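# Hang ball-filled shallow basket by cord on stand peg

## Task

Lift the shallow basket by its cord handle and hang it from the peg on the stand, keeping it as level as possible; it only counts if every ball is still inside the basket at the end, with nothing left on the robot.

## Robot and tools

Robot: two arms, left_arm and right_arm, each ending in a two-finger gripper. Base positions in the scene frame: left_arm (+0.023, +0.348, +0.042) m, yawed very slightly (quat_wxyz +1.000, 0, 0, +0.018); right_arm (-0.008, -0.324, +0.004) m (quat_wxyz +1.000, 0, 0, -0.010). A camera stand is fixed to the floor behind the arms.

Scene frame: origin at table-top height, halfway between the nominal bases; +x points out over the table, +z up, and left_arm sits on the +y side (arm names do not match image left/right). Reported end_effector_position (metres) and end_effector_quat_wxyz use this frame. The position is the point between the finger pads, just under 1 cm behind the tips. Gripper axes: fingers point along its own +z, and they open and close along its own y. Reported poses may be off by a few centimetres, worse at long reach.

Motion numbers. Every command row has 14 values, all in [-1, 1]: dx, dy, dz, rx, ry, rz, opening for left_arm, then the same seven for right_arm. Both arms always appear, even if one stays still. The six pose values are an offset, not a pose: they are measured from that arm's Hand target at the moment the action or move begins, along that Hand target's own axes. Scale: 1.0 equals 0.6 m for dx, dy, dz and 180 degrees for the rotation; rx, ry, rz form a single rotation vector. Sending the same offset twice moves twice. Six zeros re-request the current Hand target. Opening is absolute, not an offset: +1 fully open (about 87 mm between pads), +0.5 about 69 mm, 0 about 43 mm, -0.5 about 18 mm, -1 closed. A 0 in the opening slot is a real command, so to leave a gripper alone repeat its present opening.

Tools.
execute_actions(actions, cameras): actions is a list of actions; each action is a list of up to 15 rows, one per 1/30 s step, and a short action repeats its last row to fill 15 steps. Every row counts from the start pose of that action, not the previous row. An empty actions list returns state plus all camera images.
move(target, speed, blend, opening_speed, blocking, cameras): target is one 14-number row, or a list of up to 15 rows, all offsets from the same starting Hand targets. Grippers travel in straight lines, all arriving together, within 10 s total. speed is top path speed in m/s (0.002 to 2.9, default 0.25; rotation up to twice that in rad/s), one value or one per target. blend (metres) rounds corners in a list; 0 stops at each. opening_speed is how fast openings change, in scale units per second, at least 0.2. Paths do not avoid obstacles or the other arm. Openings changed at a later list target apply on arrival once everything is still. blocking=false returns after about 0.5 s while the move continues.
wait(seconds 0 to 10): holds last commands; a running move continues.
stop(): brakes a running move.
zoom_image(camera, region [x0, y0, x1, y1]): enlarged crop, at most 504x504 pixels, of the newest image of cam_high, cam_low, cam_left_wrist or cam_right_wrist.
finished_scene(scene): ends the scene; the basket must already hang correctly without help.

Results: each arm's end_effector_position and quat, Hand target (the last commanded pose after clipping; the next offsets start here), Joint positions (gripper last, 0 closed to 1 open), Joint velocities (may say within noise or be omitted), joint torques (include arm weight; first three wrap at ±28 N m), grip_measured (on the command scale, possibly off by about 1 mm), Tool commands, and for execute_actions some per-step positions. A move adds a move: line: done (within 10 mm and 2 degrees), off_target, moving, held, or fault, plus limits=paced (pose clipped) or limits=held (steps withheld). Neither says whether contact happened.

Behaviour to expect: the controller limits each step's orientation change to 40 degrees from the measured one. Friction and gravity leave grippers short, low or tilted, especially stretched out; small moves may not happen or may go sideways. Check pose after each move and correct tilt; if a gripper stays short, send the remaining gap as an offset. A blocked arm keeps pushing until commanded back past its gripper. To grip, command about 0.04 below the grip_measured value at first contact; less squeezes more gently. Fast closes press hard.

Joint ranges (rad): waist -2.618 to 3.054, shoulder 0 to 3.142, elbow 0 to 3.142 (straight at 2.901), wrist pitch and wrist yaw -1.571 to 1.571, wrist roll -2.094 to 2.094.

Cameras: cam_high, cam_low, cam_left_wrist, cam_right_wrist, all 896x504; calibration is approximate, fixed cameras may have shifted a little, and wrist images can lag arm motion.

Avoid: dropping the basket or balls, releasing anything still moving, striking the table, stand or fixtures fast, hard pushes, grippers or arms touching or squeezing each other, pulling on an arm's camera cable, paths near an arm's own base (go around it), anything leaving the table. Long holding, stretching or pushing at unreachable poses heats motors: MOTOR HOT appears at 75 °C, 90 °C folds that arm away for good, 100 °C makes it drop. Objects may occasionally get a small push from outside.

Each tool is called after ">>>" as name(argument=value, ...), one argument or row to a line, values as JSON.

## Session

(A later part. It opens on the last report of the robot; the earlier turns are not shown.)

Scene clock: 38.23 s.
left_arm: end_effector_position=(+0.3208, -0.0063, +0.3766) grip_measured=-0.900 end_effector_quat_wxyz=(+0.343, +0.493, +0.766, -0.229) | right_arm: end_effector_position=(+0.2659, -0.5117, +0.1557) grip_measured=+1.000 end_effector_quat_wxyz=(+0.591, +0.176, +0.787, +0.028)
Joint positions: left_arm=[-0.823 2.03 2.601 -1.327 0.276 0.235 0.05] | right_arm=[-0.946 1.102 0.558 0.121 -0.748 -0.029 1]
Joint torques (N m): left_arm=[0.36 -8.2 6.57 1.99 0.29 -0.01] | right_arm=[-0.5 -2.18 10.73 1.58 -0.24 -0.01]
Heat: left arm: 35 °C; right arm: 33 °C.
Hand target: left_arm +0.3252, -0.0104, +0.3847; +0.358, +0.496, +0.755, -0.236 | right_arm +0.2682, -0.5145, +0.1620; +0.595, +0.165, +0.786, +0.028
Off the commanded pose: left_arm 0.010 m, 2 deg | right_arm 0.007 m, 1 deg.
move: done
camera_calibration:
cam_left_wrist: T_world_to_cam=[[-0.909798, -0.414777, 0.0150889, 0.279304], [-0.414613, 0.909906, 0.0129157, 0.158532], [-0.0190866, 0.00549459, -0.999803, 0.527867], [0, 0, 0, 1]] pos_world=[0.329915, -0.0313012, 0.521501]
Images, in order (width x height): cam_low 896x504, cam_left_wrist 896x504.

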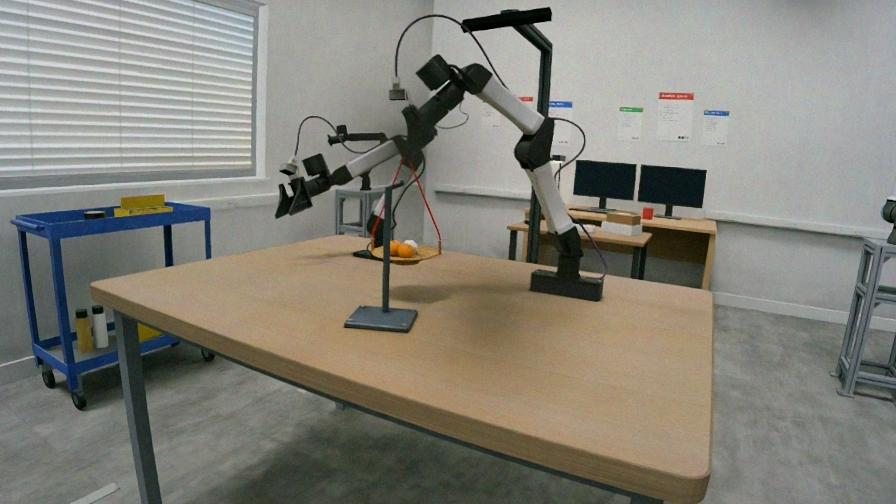

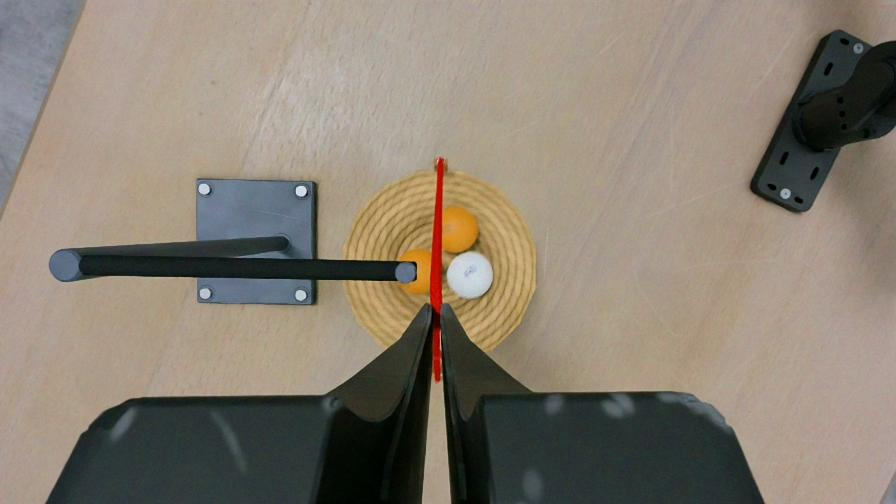

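>>> move(
  target=[
    [-0.0105,0.001,0.0128,0,0,0,-1,0,0,0,0,0,0,1],
    [-0.0102,0.1017,0.0122,0,0,0,-1,0,0,0,0,0,0,1],
  ],
  speed=0.045,
  blend=0.003,
  cameras=["cam_left_wrist","cam_low"],
)

>>> zoom_image(
  camera="cam_low",
  region=[320, 130, 500, 310],
)

Scene clock: 40.73 s.
left_arm: end_effector_position=(+0.3766, +0.0109, +0.3734) grip_measured=-0.900 end_effector_quat_wxyz=(+0.364, +0.482, +0.762, -0.236) | right_arm: end_effector_position=(+0.2659, -0.5117, +0.1557) grip_measured=+1.000 end_effector_quat_wxyz=(+0.591, +0.176, +0.787, +0.028)
Joint positions: left_arm=[-0.689 2.193 2.841 -1.383 0.373 0.307 0.05] | right_arm=[-0.946 1.102 0.558 0.121 -0.748 -0.029 1]
Joint torques (N m): left_arm=[0.35 -9.26 6.13 2.24 0.31 -0.04] | right_arm=[-0.51 -2.18 10.74 1.58 -0.24 -0.02]
Heat: left arm: 35 °C; right arm: 33 °C.
Hand target: left_arm +0.3849, +0.0051, +0.3850; +0.358, +0.496, +0.755, -0.236 | right_arm +0.2682, -0.5145, +0.1620; +0.595, +0.165, +0.786, +0.028
Off the commanded pose: left_arm 0.015 m, 2 deg | right_arm 0.007 m, 1 deg.
elbow stopped short (left arm): the move would have taken joint 3 (elbow) straighter than the controller allows.
move: off_target (left_arm)
camera_calibration:
cam_left_wrist: T_world_to_cam=[[-0.903084, -0.429316, 0.0112626, 0.336249], [-0.429442, 0.902463, -0.0337769, 0.189026], [0.00433686, -0.03534, -0.999366, 0.517144], [0, 0, 0, 1]] pos_world=[0.382594, -0.00795621, 0.519413]
Images, in order (width x height): cam_low 896x504, cam_left_wrist 896x504.

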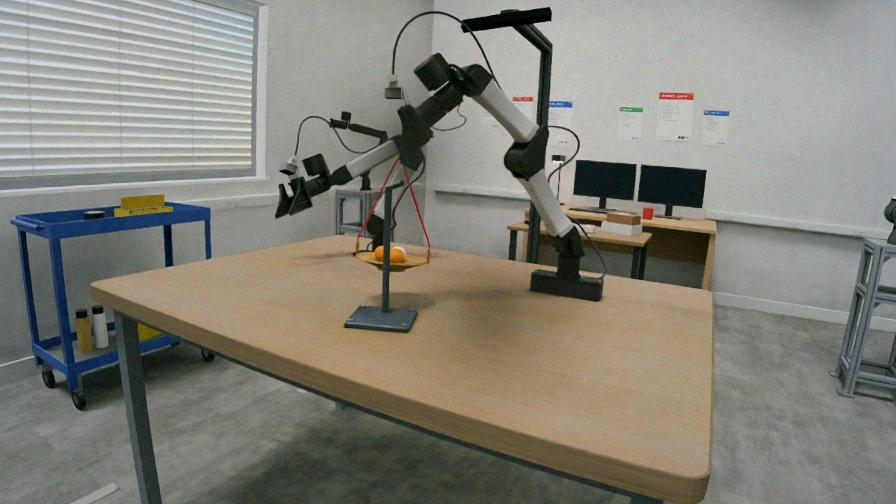

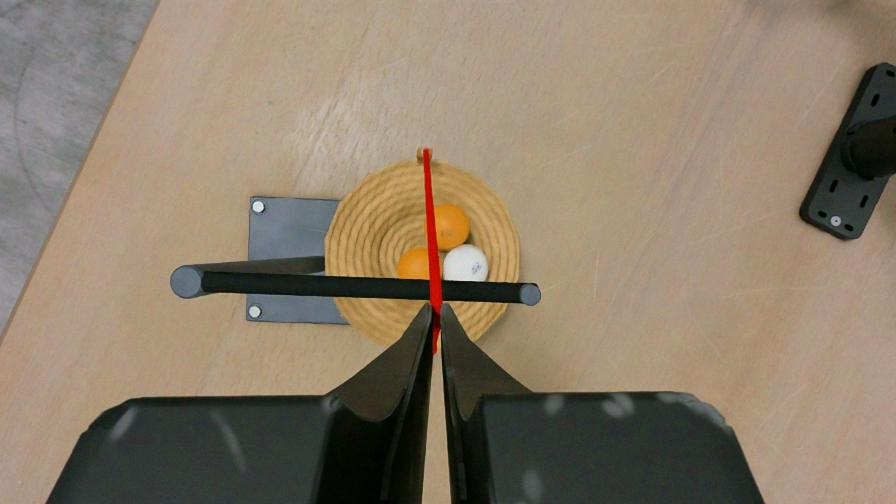

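Scaled by 2.800 from the camera's 896x504 image, which has a finer 1280x720 frame.

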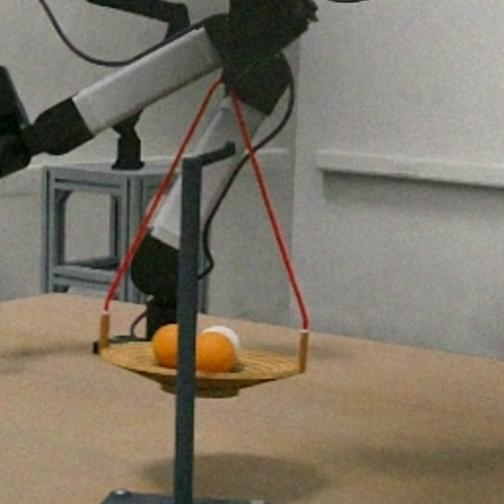

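>>> move(
  target=[0.0343,-0.0075,0.0238,0,0,0,-1,0,0,0,0,0,0,1],
  speed=0.03,
  cameras=["cam_left_wrist","cam_low"],
)

>>> zoom_image(
  camera="cam_low",
  region=[320, 130, 500, 310],
)

Scene clock: 43.60 s.
left_arm: end_effector_position=(+0.3834, +0.0065, +0.3295) grip_measured=-0.900 end_effector_quat_wxyz=(+0.316, +0.491, +0.779, -0.228) | right_arm: end_effector_position=(+0.2659, -0.5117, +0.1557) grip_measured=+1.000 end_effector_quat_wxyz=(+0.591, +0.176, +0.787, +0.028)
Joint positions: left_arm=[-0.689 2.193 2.678 -1.33 0.374 0.327 0.05] | right_arm=[-0.946 1.102 0.558 0.121 -0.748 -0.029 1]
Joint torques (N m): left_arm=[-0.43 -14.58 4.63 2.05 0.29 -0.01] | right_arm=[-0.53 -2.18 10.73 1.58 -0.24 -0.02]
Heat: left arm: 36 °C; right arm: 33 °C.
Hand target: left_arm +0.3801, +0.0052, +0.3601; +0.358, +0.496, +0.755, -0.235 | right_arm +0.2682, -0.5145, +0.1620; +0.595, +0.165, +0.786, +0.028
Off the commanded pose: left_arm 0.031 m, 6 deg | right_arm 0.007 m, 1 deg.
move: off_target (left_arm)
camera_calibration:
cam_left_wrist: T_world_to_cam=[[-0.906736, -0.419044, 0.0472397, 0.330452], [-0.416, 0.907207, 0.0626057, 0.157477], [-0.0690908, 0.0371151, -0.99692, 0.499913], [0, 0, 0, 1]] pos_world=[0.399682, -0.0229443, 0.472904]
Images, in order (width x height): cam_low 896x504, cam_left_wrist 896x504.

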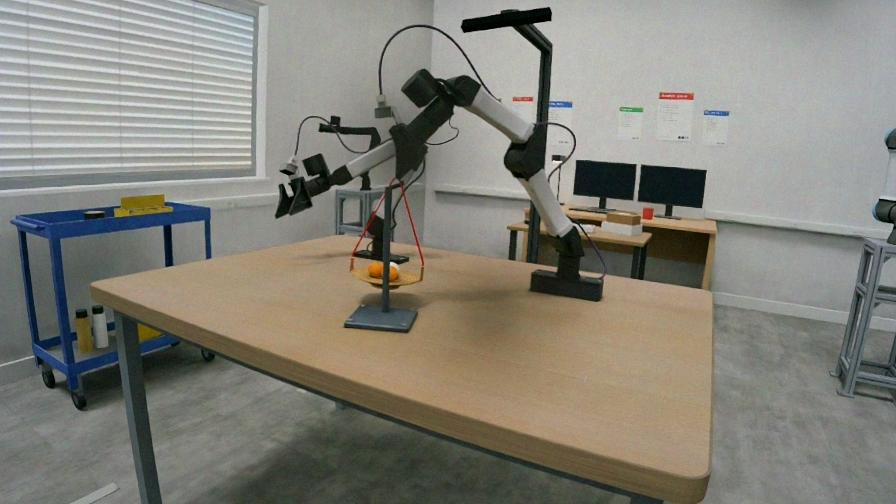

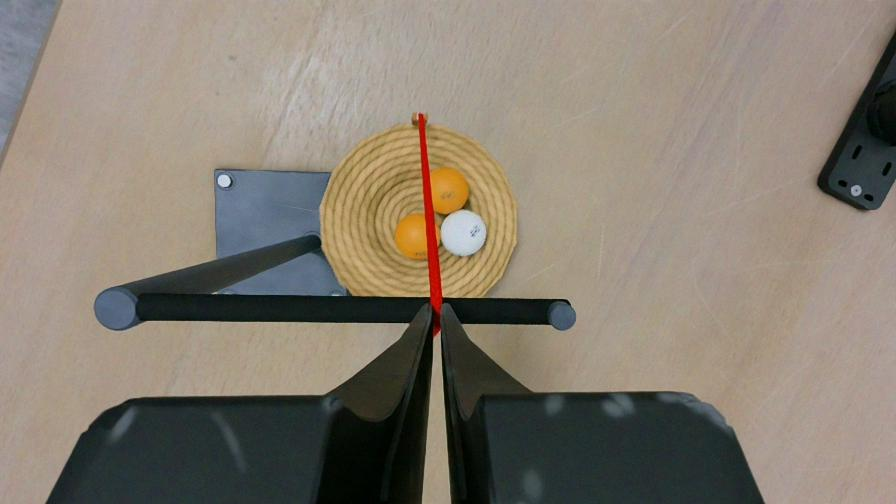

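Scaled by 2.800 from the camera's 896x504 image, which has a finer 1280x720 frame.

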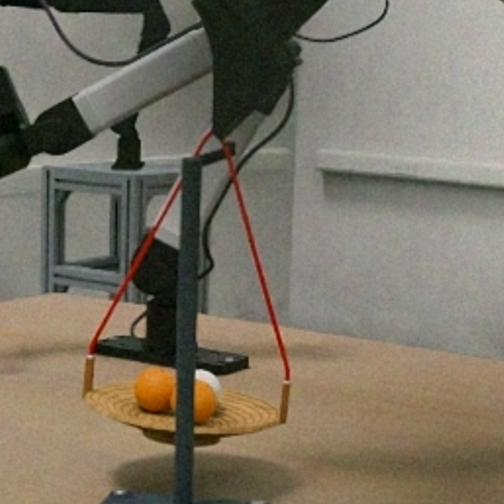

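>>> wait(
  seconds=1.2,
  cameras=["cam_left_wrist","cam_low"],
)

>>> zoom_image(
  camera="cam_low",
  region=[320, 130, 500, 310],
)

>>> zoom_image(
  camera="cam_left_wrist",
  region=[350, 230, 550, 380],
)

Scene clock: 45.07 s.
left_arm: end_effector_position=(+0.3834, +0.0065, +0.3296) grip_measured=-0.900 end_effector_quat_wxyz=(+0.316, +0.491, +0.779, -0.228) | right_arm: end_effector_position=(+0.2659, -0.5117, +0.1557) grip_measured=+1.000 end_effector_quat_wxyz=(+0.591, +0.176, +0.787, +0.028)
Joint positions: left_arm=[-0.689 2.193 2.678 -1.329 0.374 0.327 0.05] | right_arm=[-0.946 1.102 0.558 0.121 -0.748 -0.029 1]
Joint torques (N m): left_arm=[-0.5 -14.68 4.48 2.06 0.3 -0.02] | right_arm=[-0.51 -2.17 10.73 1.58 -0.24 -0.02]
Heat: left arm: 36 °C; right arm: 34 °C.
Hand target: left_arm +0.3800, +0.0052, +0.3601; +0.358, +0.496, +0.755, -0.235 | right_arm +0.2682, -0.5145, +0.1620; +0.595, +0.165, +0.786, +0.028
Tool commands: left_gripper/opening=-1.0 right_gripper/opening=+1.0
Off the commanded pose: left_arm 0.031 m, 6 deg | right_arm 0.007 m, 1 deg.
wait: 1.20 s; at rest from the start
camera_calibration:
cam_left_wrist: T_world_to_cam=[[-0.906755, -0.419024, 0.0470532, 0.330592], [-0.416008, 0.907224, 0.0622998, 0.15775], [-0.0687929, 0.0369162, -0.996948, 0.499913], [0, 0, 0, 1]] pos_world=[0.399782, -0.023044, 0.473004]
Images, in order (width x height): cam_low 896x504, cam_left_wrist 896x504.

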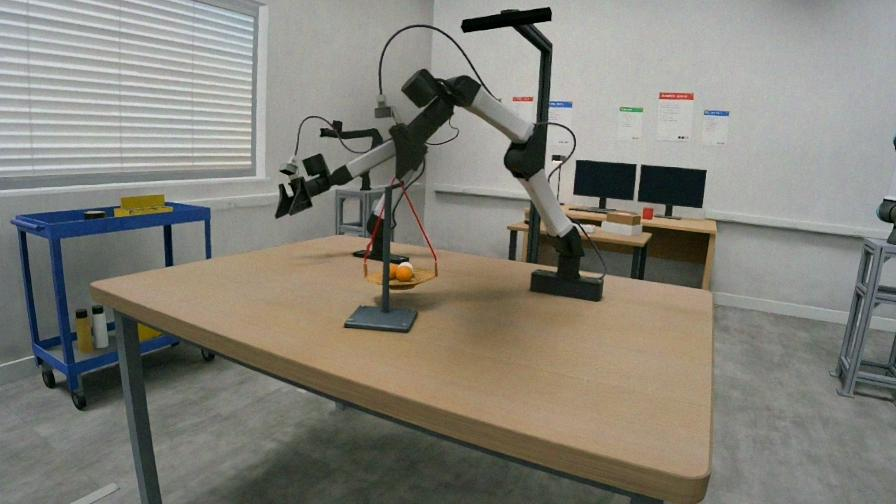

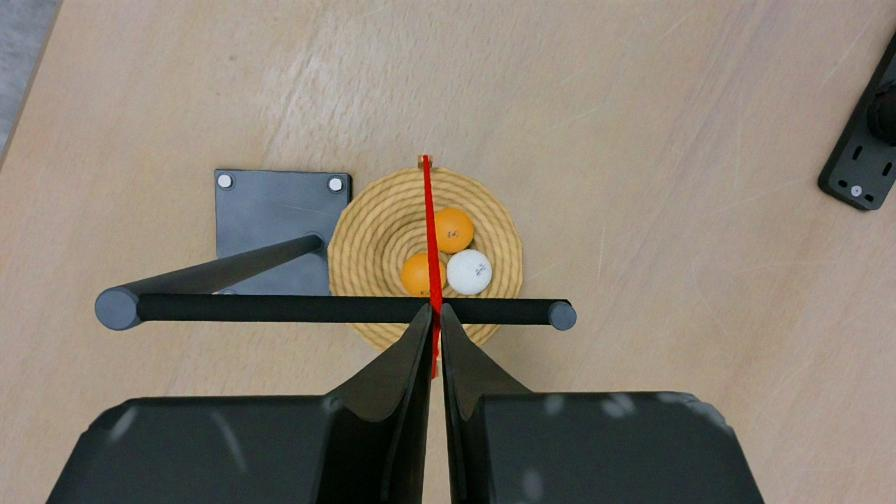

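Scaled by 2.800 from the camera's 896x504 image, which has a finer 1280x720 frame.

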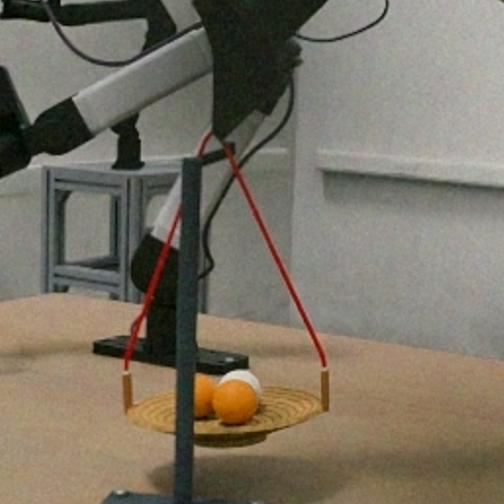

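Scaled by 2.520 from the camera's 896x504 image, which has a finer 1280x720 frame.

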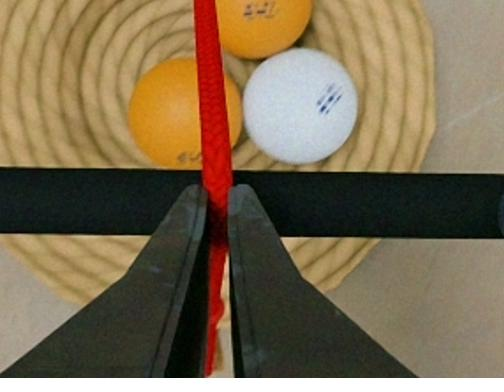

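>>> move(
  target=[0.015,0,0.008,0,0,0,-1,0,0,0,0,0,0,1],
  speed=0.02,
  cameras=["cam_left_wrist","cam_low"],
)

>>> zoom_image(
  camera="cam_low",
  region=[340, 160, 440, 260],
)

>>> zoom_image(
  camera="cam_left_wrist",
  region=[350, 230, 550, 380],
)

Scene clock: 46.47 s.
left_arm: end_effector_position=(+0.3788, +0.0101, +0.3187) grip_measured=-0.900 end_effector_quat_wxyz=(+0.310, +0.492, +0.781, -0.227) | right_arm: end_effector_position=(+0.2659, -0.5117, +0.1557) grip_measured=+1.000 end_effector_quat_wxyz=(+0.591, +0.176, +0.787, +0.028)
Joint positions: left_arm=[-0.689 2.097 2.467 -1.227 0.374 0.33 0.05] | right_arm=[-0.946 1.102 0.558 0.121 -0.748 -0.029 1]
Joint torques (N m): left_arm=[-0.36 -14.22 4.78 2.17 0.32 -0.04] | right_arm=[-0.51 -2.18 10.74 1.59 -0.24 -0.01]
Heat: left arm: 37 °C; right arm: 34 °C.
Hand target: left_arm +0.3793, +0.0070, +0.3500; +0.358, +0.496, +0.755, -0.235 | right_arm +0.2682, -0.5145, +0.1620; +0.595, +0.165, +0.786, +0.028
Off the commanded pose: left_arm 0.032 m, 6 deg | right_arm 0.007 m, 1 deg.
move: off_target (left_arm)
camera_calibration:
cam_left_wrist: T_world_to_cam=[[-0.907208, -0.417577, 0.0510265, 0.327335], [-0.41354, 0.907476, 0.073975, 0.148472], [-0.0771956, 0.0460092, -0.995954, 0.491376], [0, 0, 0, 1]] pos_world=[0.396291, -0.0206549, 0.461702]
Images, in order (width x height): cam_low 896x504, cam_left_wrist 896x504.

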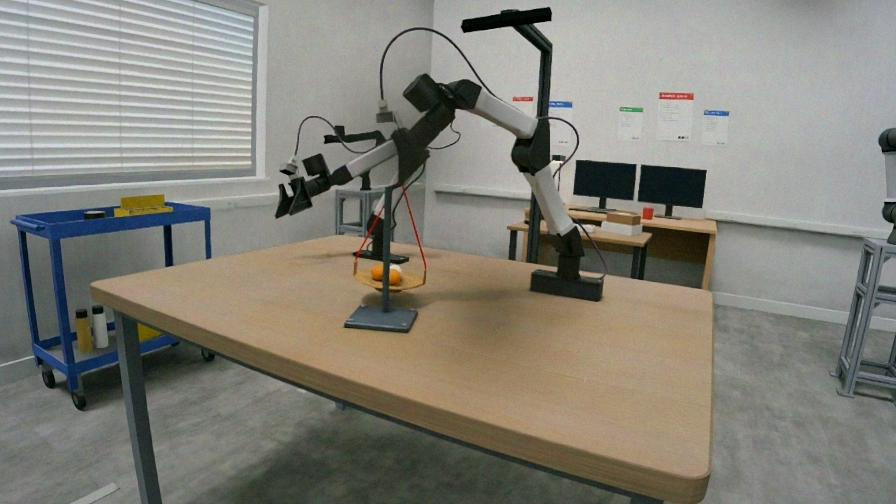

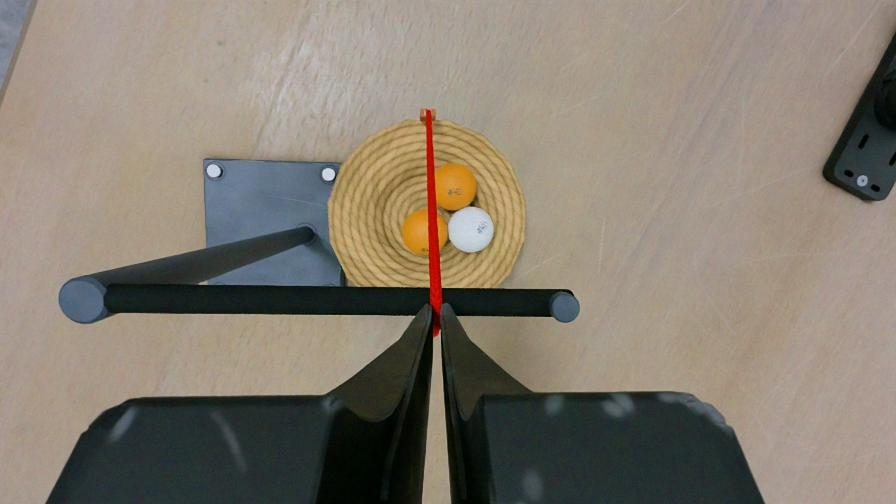

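Scaled by 5.040 from the camera's 896x504 image, which has a finer 1280x720 frame.

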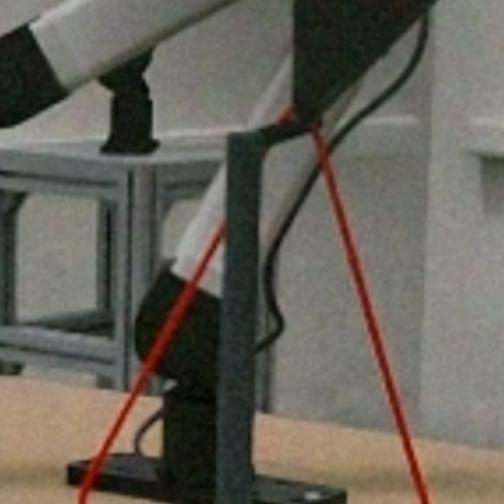

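Scaled by 2.520 from the camera's 896x504 image, which has a finer 1280x720 frame.

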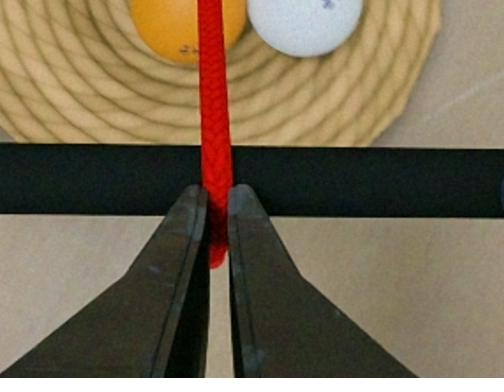

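>>> move(
  target=[0.0077,0,0.0117,0,0,0,-1,0,0,0,0,0,0,1],
  speed=0.02,
  cameras=["cam_left_wrist","cam_low"],
)

>>> zoom_image(
  camera="cam_low",
  region=[320, 160, 480, 320],
)

>>> zoom_image(
  camera="cam_left_wrist",
  region=[350, 230, 550, 380],
)

Scene clock: 47.53 s.
left_arm: end_effector_position=(+0.3787, +0.0102, +0.3184) grip_measured=-0.900 end_effector_quat_wxyz=(+0.318, +0.492, +0.777, -0.228) | right_arm: end_effector_position=(+0.2659, -0.5117, +0.1557) grip_measured=+1.000 end_effector_quat_wxyz=(+0.591, +0.176, +0.787, +0.028)
Joint positions: left_arm=[-0.689 2.059 2.393 -1.174 0.374 0.33 0.05] | right_arm=[-0.946 1.102 0.558 0.121 -0.748 -0.029 1]
Joint torques (N m): left_arm=[-0.46 -12.93 4.57 2.23 0.26 -0.08] | right_arm=[-0.51 -2.19 10.74 1.58 -0.24 -0.02]
Heat: left arm: 37 °C; right arm: 34 °C.
Hand target: left_arm +0.3802, +0.0047, +0.3420; +0.358, +0.496, +0.755, -0.236 | right_arm +0.2682, -0.5145, +0.1620; +0.595, +0.165, +0.786, +0.028
Off the commanded pose: left_arm 0.024 m, 5 deg | right_arm 0.007 m, 1 deg.
move: off_target (left_arm)
camera_calibration:
cam_left_wrist: T_world_to_cam=[[-0.907971, -0.416807, 0.0431341, 0.330038], [-0.414195, 0.908317, 0.0583427, 0.153611], [-0.0634971, 0.0351076, -0.997364, 0.486383], [0, 0, 0, 1]] pos_world=[0.394173, -0.0190405, 0.461903]
Images, in order (width x height): cam_low 896x504, cam_left_wrist 896x504.

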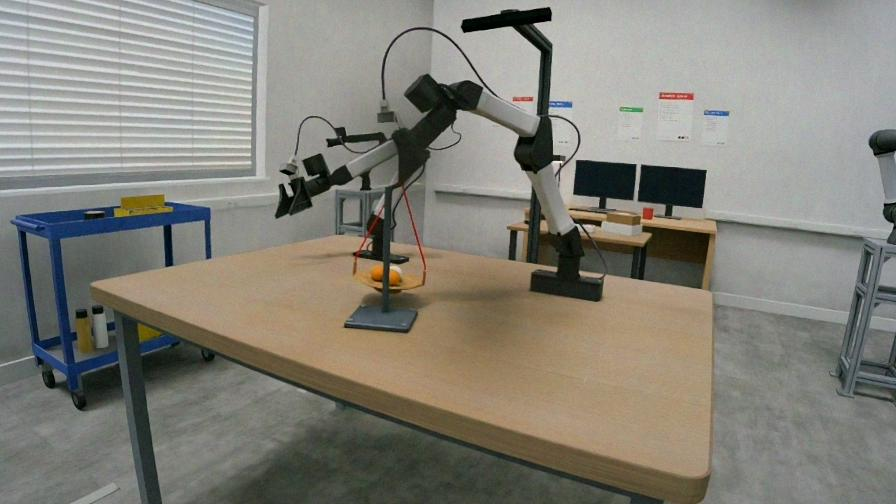

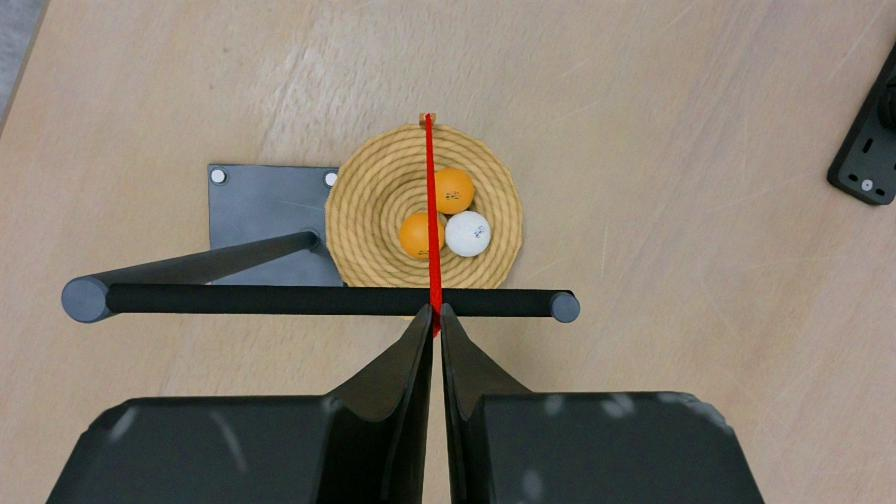

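Scaled by 3.150 from the camera's 896x504 image, which has a finer 1280x720 frame.

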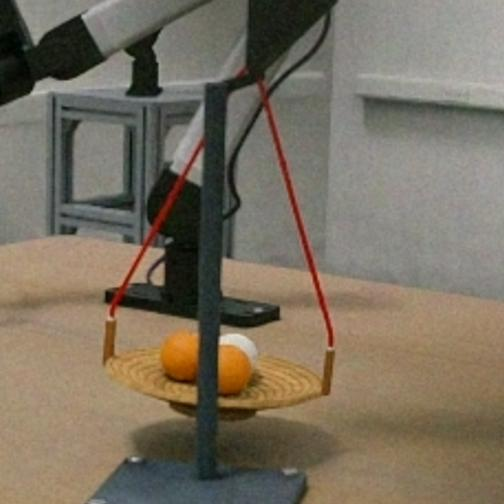

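Scaled by 2.520 from the camera's 896x504 image, which has a finer 1280x720 frame.

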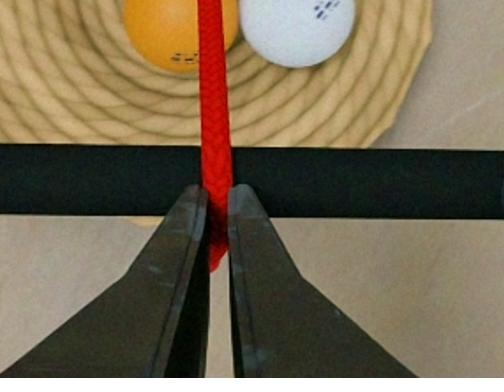

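>>> wait(
  seconds=0.6,
  cameras=["cam_low"],
)

>>> zoom_image(
  camera="cam_low",
  region=[320, 160, 480, 320],
)

>>> zoom_image(
  camera="cam_low",
  region=[370, 165, 430, 225],
)

Scene clock: 48.37 s.
left_arm: end_effector_position=(+0.3787, +0.0102, +0.3184) grip_measured=-0.900 end_effector_quat_wxyz=(+0.318, +0.492, +0.777, -0.228) | right_arm: end_effector_position=(+0.2659, -0.5117, +0.1557) grip_measured=+1.000 end_effector_quat_wxyz=(+0.591, +0.176, +0.787, +0.028)
Joint positions: left_arm=[-0.689 2.059 2.393 -1.174 0.374 0.33 0.05] | right_arm=[-0.946 1.102 0.558 0.121 -0.748 -0.029 1]
Joint torques (N m): left_arm=[-0.51 -12.9 4.6 2.25 0.24 -0.06] | right_arm=[-0.51 -2.19 10.73 1.58 -0.24 -0.02]
Heat: left arm: 37 °C; right arm: 34 °C.
Hand target: left_arm +0.3802, +0.0047, +0.3420; +0.358, +0.496, +0.755, -0.236 | right_arm +0.2682, -0.5145, +0.1620; +0.595, +0.165, +0.786, +0.028
Tool commands: left_gripper/opening=-1.0 right_gripper/opening=+1.0
Off the commanded pose: left_arm 0.024 m, 5 deg | right_arm 0.007 m, 1 deg.
wait: 0.60 s; at rest from the start
Images, in order (width x height): cam_low 896x504.

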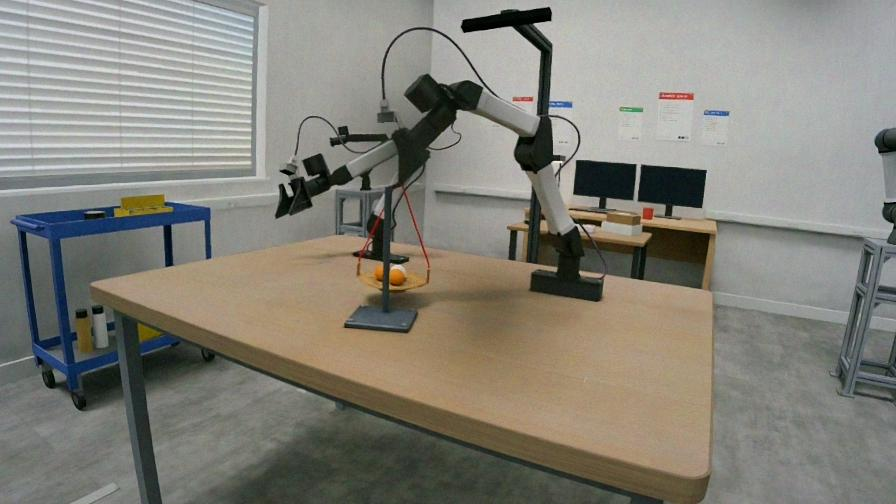

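Scaled by 3.150 from the camera's 896x504 image, which has a finer 1280x720 frame.

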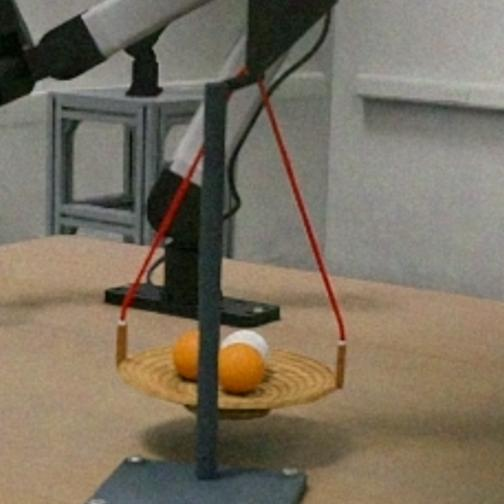

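Scaled by 8.400 from the camera's 896x504 image, which has a finer 1280x720 frame.

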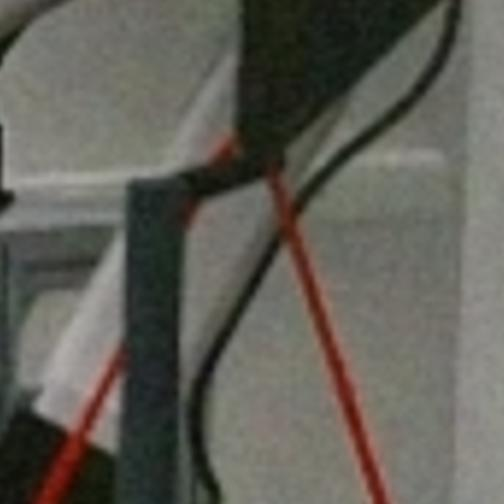

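>>> move(
  target=[0.0077,0,0.0117,0,0,0,-1,0,0,0,0,0,0,1],
  speed=0.02,
  cameras=["cam_left_wrist","cam_low"],
)

>>> zoom_image(
  camera="cam_low",
  region=[320, 160, 480, 320],
)

>>> zoom_image(
  camera="cam_left_wrist",
  region=[350, 230, 550, 380],
)

Scene clock: 49.47 s.
left_arm: end_effector_position=(+0.3787, +0.0102, +0.3180) grip_measured=-0.900 end_effector_quat_wxyz=(+0.326, +0.492, +0.774, -0.229) | right_arm: end_effector_position=(+0.2659, -0.5117, +0.1557) grip_measured=+1.000 end_effector_quat_wxyz=(+0.591, +0.176, +0.787, +0.028)
Joint positions: left_arm=[-0.689 2.028 2.332 -1.128 0.374 0.33 0.05] | right_arm=[-0.946 1.102 0.558 0.121 -0.748 -0.029 1]
Joint torques (N m): left_arm=[-0.75 -11.69 4.37 2.29 0.24 -0.08] | right_arm=[-0.5 -2.19 10.76 1.58 -0.24 -0.01]
Heat: left arm: 37 °C; right arm: 34 °C.
Hand target: left_arm +0.3813, +0.0024, +0.3339; +0.358, +0.496, +0.755, -0.235 | right_arm +0.2682, -0.5145, +0.1620; +0.595, +0.165, +0.786, +0.028
Off the commanded pose: left_arm 0.018 m, 4 deg | right_arm 0.007 m, 1 deg.
move: off_target (left_arm)
camera_calibration:
cam_left_wrist: T_world_to_cam=[[-0.908474, -0.416433, 0.0354701, 0.332718], [-0.41488, 0.90882, 0.0438293, 0.158552], [-0.0504879, 0.025102, -0.998409, 0.481521], [0, 0, 0, 1]] pos_world=[0.392356, -0.0176274, 0.462004]
Images, in order (width x height): cam_low 896x504, cam_left_wrist 896x504.

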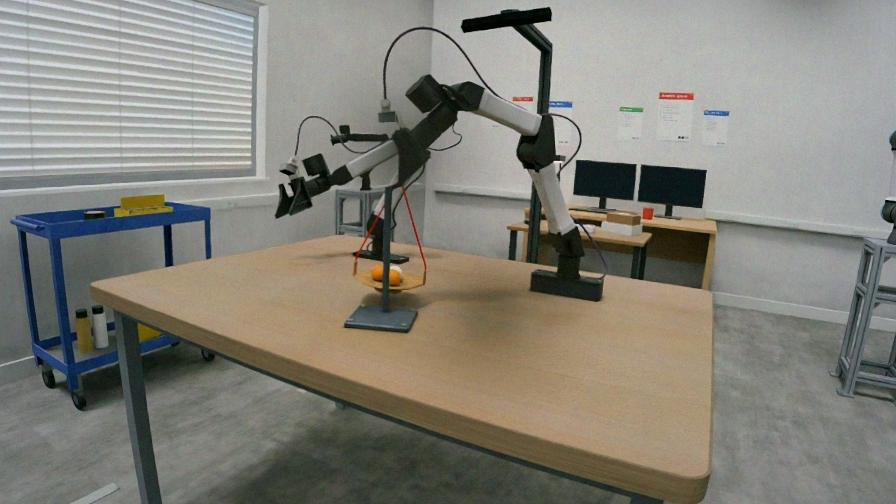

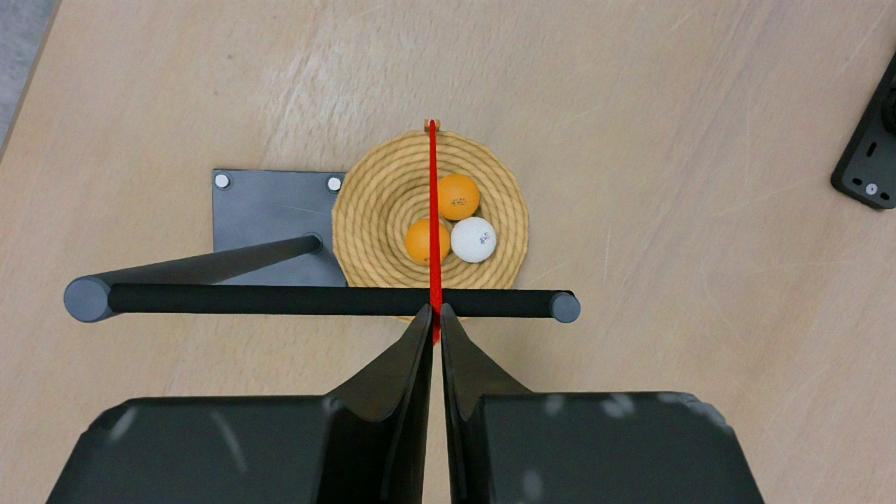

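Scaled by 3.150 from the camera's 896x504 image, which has a finer 1280x720 frame.

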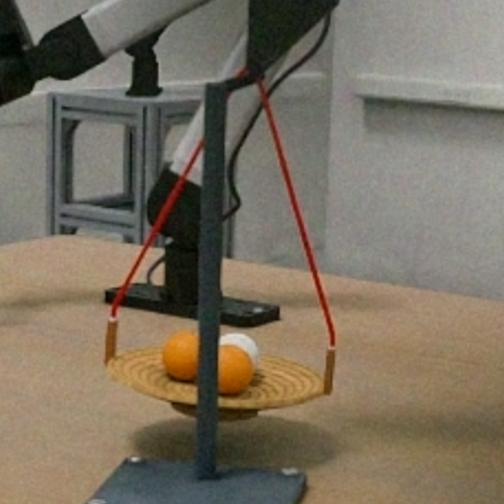

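Scaled by 2.520 from the camera's 896x504 image, which has a finer 1280x720 frame.

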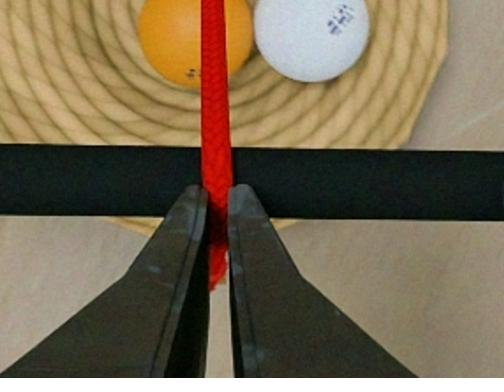

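>>> move(
  target=[
    [-0.0255,-0.002,-0.0115,0,0,0,-1,0,0,0,0,0,0,1],
    [-0.0107,-0.0023,0.005,0,0,0,-1,0,0,0,0,0,0,1],
  ],
  speed=0.025,
  cameras=["cam_left_wrist","cam_low"],
)

>>> zoom_image(
  camera="cam_low",
  region=[320, 160, 480, 320],
)

>>> zoom_image(
  camera="cam_left_wrist",
  region=[350, 230, 550, 380],
)

Scene clock: 52.73 s.
left_arm: end_effector_position=(+0.3838, -0.0005, +0.3216) grip_measured=-0.900 end_effector_quat_wxyz=(+0.334, +0.496, +0.767, -0.232) | right_arm: end_effector_position=(+0.2659, -0.5117, +0.1557) grip_measured=+1.000 end_effector_quat_wxyz=(+0.591, +0.176, +0.787, +0.028)
Joint positions: left_arm=[-0.7 2.074 2.408 -1.136 0.376 0.33 0.05] | right_arm=[-0.946 1.102 0.558 0.121 -0.748 -0.029 1]
Joint torques (N m): left_arm=[-0.72 -12.41 4.29 2.1 0.15 -0.21] | right_arm=[-0.51 -2.19 10.73 1.59 -0.24 -0.02]
Heat: left arm: 38 °C; right arm: 34 °C.
Hand target: left_arm +0.3826, -0.0040, +0.3371; +0.358, +0.496, +0.755, -0.236 | right_arm +0.2682, -0.5145, +0.1620; +0.595, +0.165, +0.786, +0.028
Off the commanded pose: left_arm 0.016 m, 3 deg | right_arm 0.007 m, 1 deg.
move: off_target (left_arm)
camera_calibration:
cam_left_wrist: T_world_to_cam=[[-0.913661, -0.405605, 0.0266007, 0.337497], [-0.405018, 0.91397, 0.0248755, 0.172499], [-0.0344019, 0.0119541, -0.999337, 0.479792], [0, 0, 0, 1]] pos_world=[0.394729, -0.0265044, 0.466205]
Images, in order (width x height): cam_low 896x504, cam_left_wrist 896x504.

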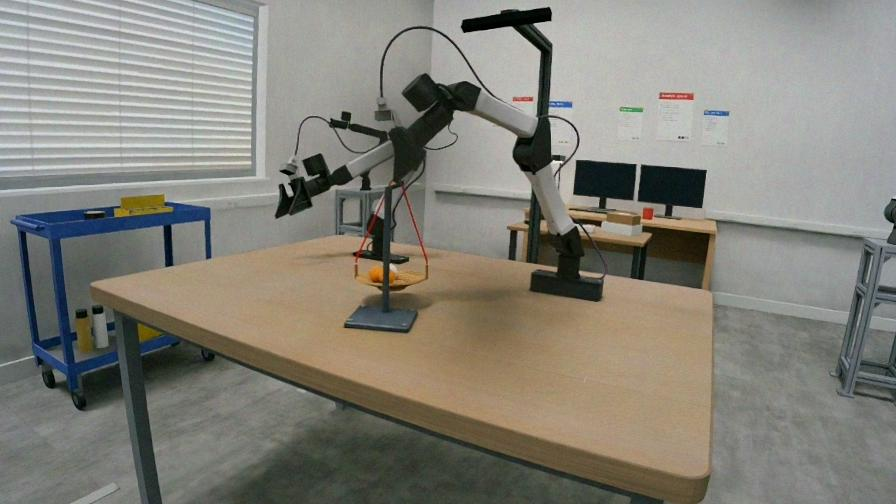

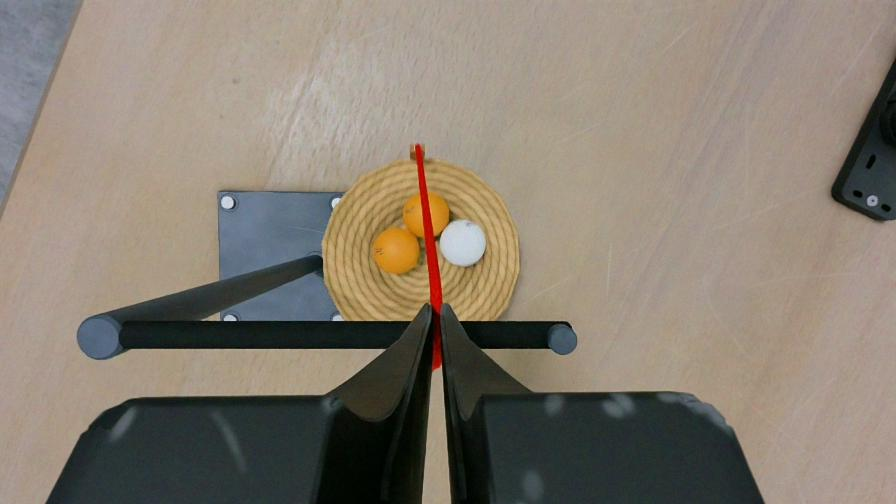

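Scaled by 3.150 from the camera's 896x504 image, which has a finer 1280x720 frame.

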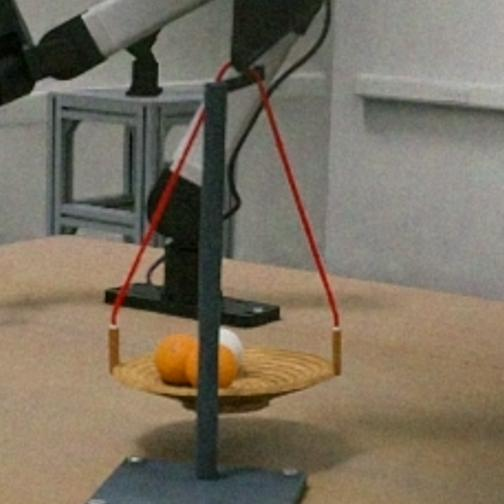

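Scaled by 2.520 from the camera's 896x504 image, which has a finer 1280x720 frame.

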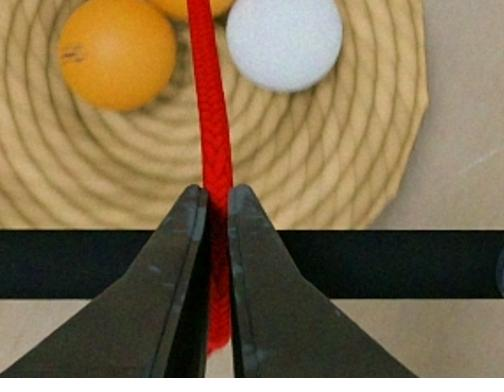

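>>> move(
  target=[
    [-0.0045,0,-0.018,0,0,0,-1,0,0,0,0,0,0,1],
    [0.007,0,-0.0095,0,0,0,-1,0,0,0,0,0,0,1],
  ],
  speed=0.025,
  cameras=["cam_left_wrist","cam_low"],
)

>>> zoom_image(
  camera="cam_low",
  region=[320, 160, 480, 320],
)

>>> zoom_image(
  camera="cam_left_wrist",
  region=[350, 230, 550, 380],
)

Scene clock: 54.57 s.
left_arm: end_effector_position=(+0.3833, -0.0002, +0.3218) grip_measured=-0.900 end_effector_quat_wxyz=(+0.341, +0.496, +0.764, -0.233) | right_arm: end_effector_position=(+0.2659, -0.5117, +0.1557) grip_measured=+1.000 end_effector_quat_wxyz=(+0.591, +0.176, +0.787, +0.028)
Joint positions: left_arm=[-0.7 2.045 2.353 -1.097 0.376 0.33 0.05] | right_arm=[-0.946 1.102 0.558 0.121 -0.748 -0.029 1]
Joint torques (N m): left_arm=[0.05 -12.75 4.37 1.88 0.21 -0.15] | right_arm=[-0.51 -2.19 10.74 1.58 -0.24 -0.02]
Heat: left arm: 38 °C; right arm: 35 °C.
Hand target: left_arm +0.3798, +0.0025, +0.3373; +0.358, +0.496, +0.755, -0.235 | right_arm +0.2682, -0.5145, +0.1620; +0.595, +0.165, +0.786, +0.028
Off the commanded pose: left_arm 0.016 m, 2 deg | right_arm 0.007 m, 1 deg.
move: off_target (left_arm)
camera_calibration:
cam_left_wrist: T_world_to_cam=[[-0.913899, -0.40545, 0.0199819, 0.339483], [-0.405272, 0.914112, 0.0124211, 0.176114], [-0.0233018, 0.00325356, -0.999723, 0.475808], [0, 0, 0, 1]] pos_world=[0.392714, -0.0248931, 0.466705]
Images, in order (width x height): cam_low 896x504, cam_left_wrist 896x504.

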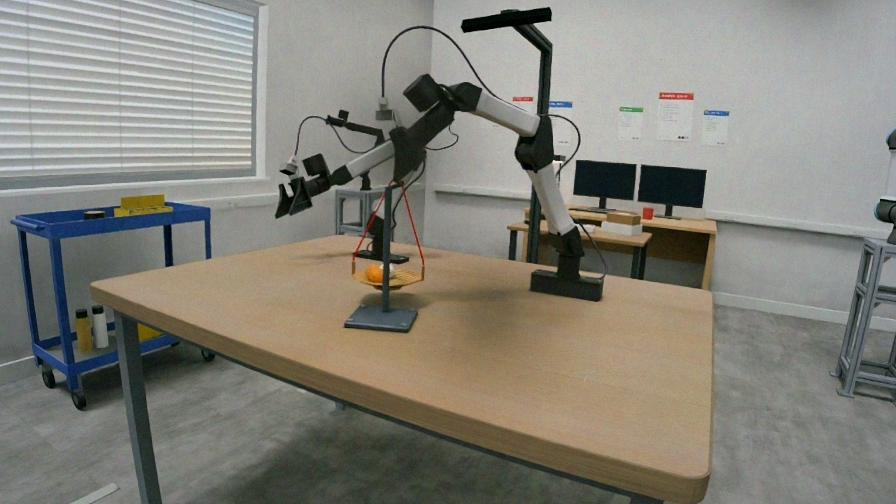

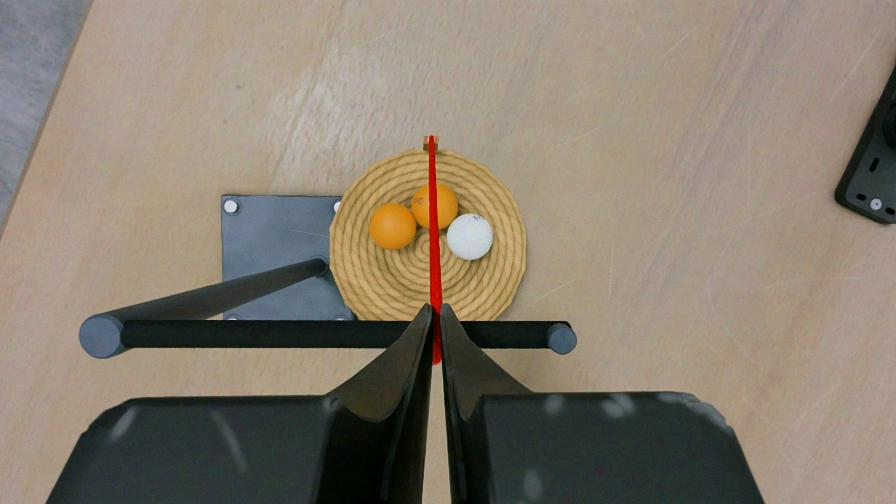

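Scaled by 3.150 from the camera's 896x504 image, which has a finer 1280x720 frame.

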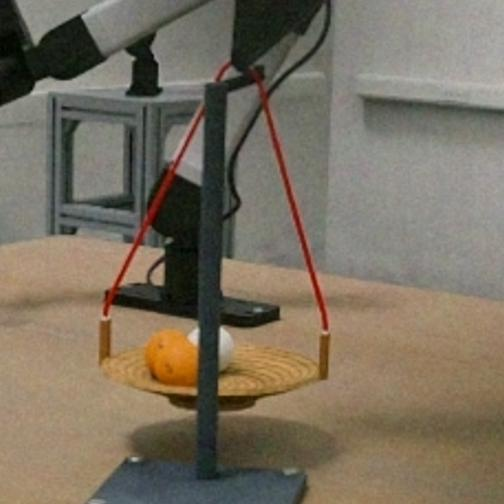

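Scaled by 2.520 from the camera's 896x504 image, which has a finer 1280x720 frame.

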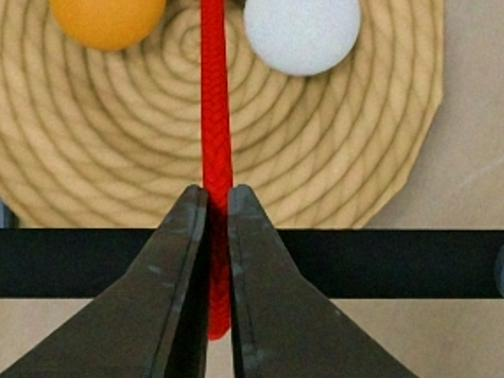

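>>> move(
  target=[-0.0148,0,-0.0207,0,0,0,-1,0,0,0,0,0,0,1],
  speed=0.03,
  cameras=["cam_left_wrist"],
)

Scene clock: 56.10 s.
left_arm: end_effector_position=(+0.3721, +0.0086, +0.3428) grip_measured=-0.901 end_effector_quat_wxyz=(+0.341, +0.496, +0.764, -0.233) | right_arm: end_effector_position=(+0.2659, -0.5117, +0.1557) grip_measured=+1.000 end_effector_quat_wxyz=(+0.591, +0.176, +0.787, +0.028)
Joint positions: left_arm=[-0.7 2.045 2.454 -1.197 0.376 0.33 0.05] | right_arm=[-0.946 1.102 0.558 0.121 -0.748 -0.029 1]
Joint torques (N m): left_arm=[0.32 -8.98 7.04 1.92 0.26 -0.07] | right_arm=[-0.5 -2.18 10.74 1.59 -0.24 -0.02]
Heat: left arm: 38 °C; right arm: 35 °C.
Hand target: left_arm +0.3782, +0.0062, +0.3521; +0.358, +0.496, +0.755, -0.235 | right_arm +0.2682, -0.5145, +0.1620; +0.595, +0.165, +0.786, +0.028
Off the commanded pose: left_arm 0.011 m, 2 deg | right_arm 0.007 m, 1 deg.
move: off_target (left_arm)
camera_calibration:
cam_left_wrist: T_world_to_cam=[[-0.913899, -0.40545, 0.0199819, 0.332395], [-0.405272, 0.914112, 0.0124211, 0.16327], [-0.0233018, 0.00325356, -0.999723, 0.496512], [0, 0, 0, 1]] pos_world=[0.381514, -0.0160931, 0.487705]
Images, in order (width x height): cam_left_wrist 896x504.

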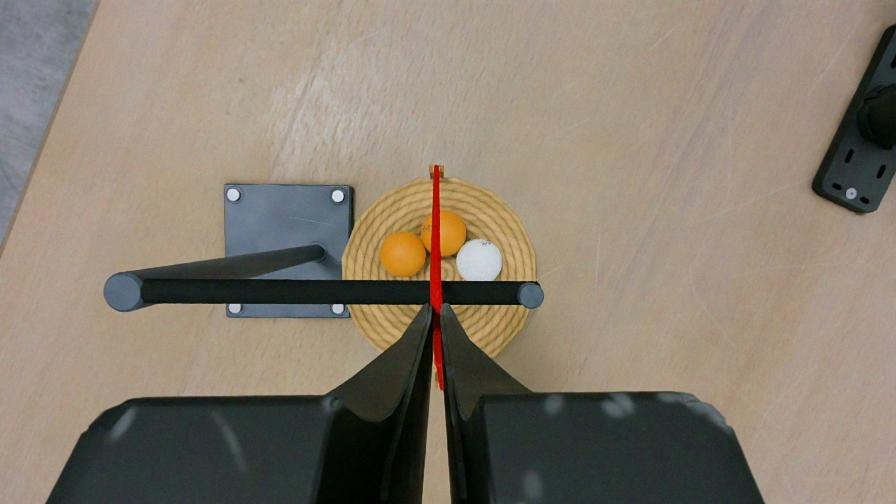

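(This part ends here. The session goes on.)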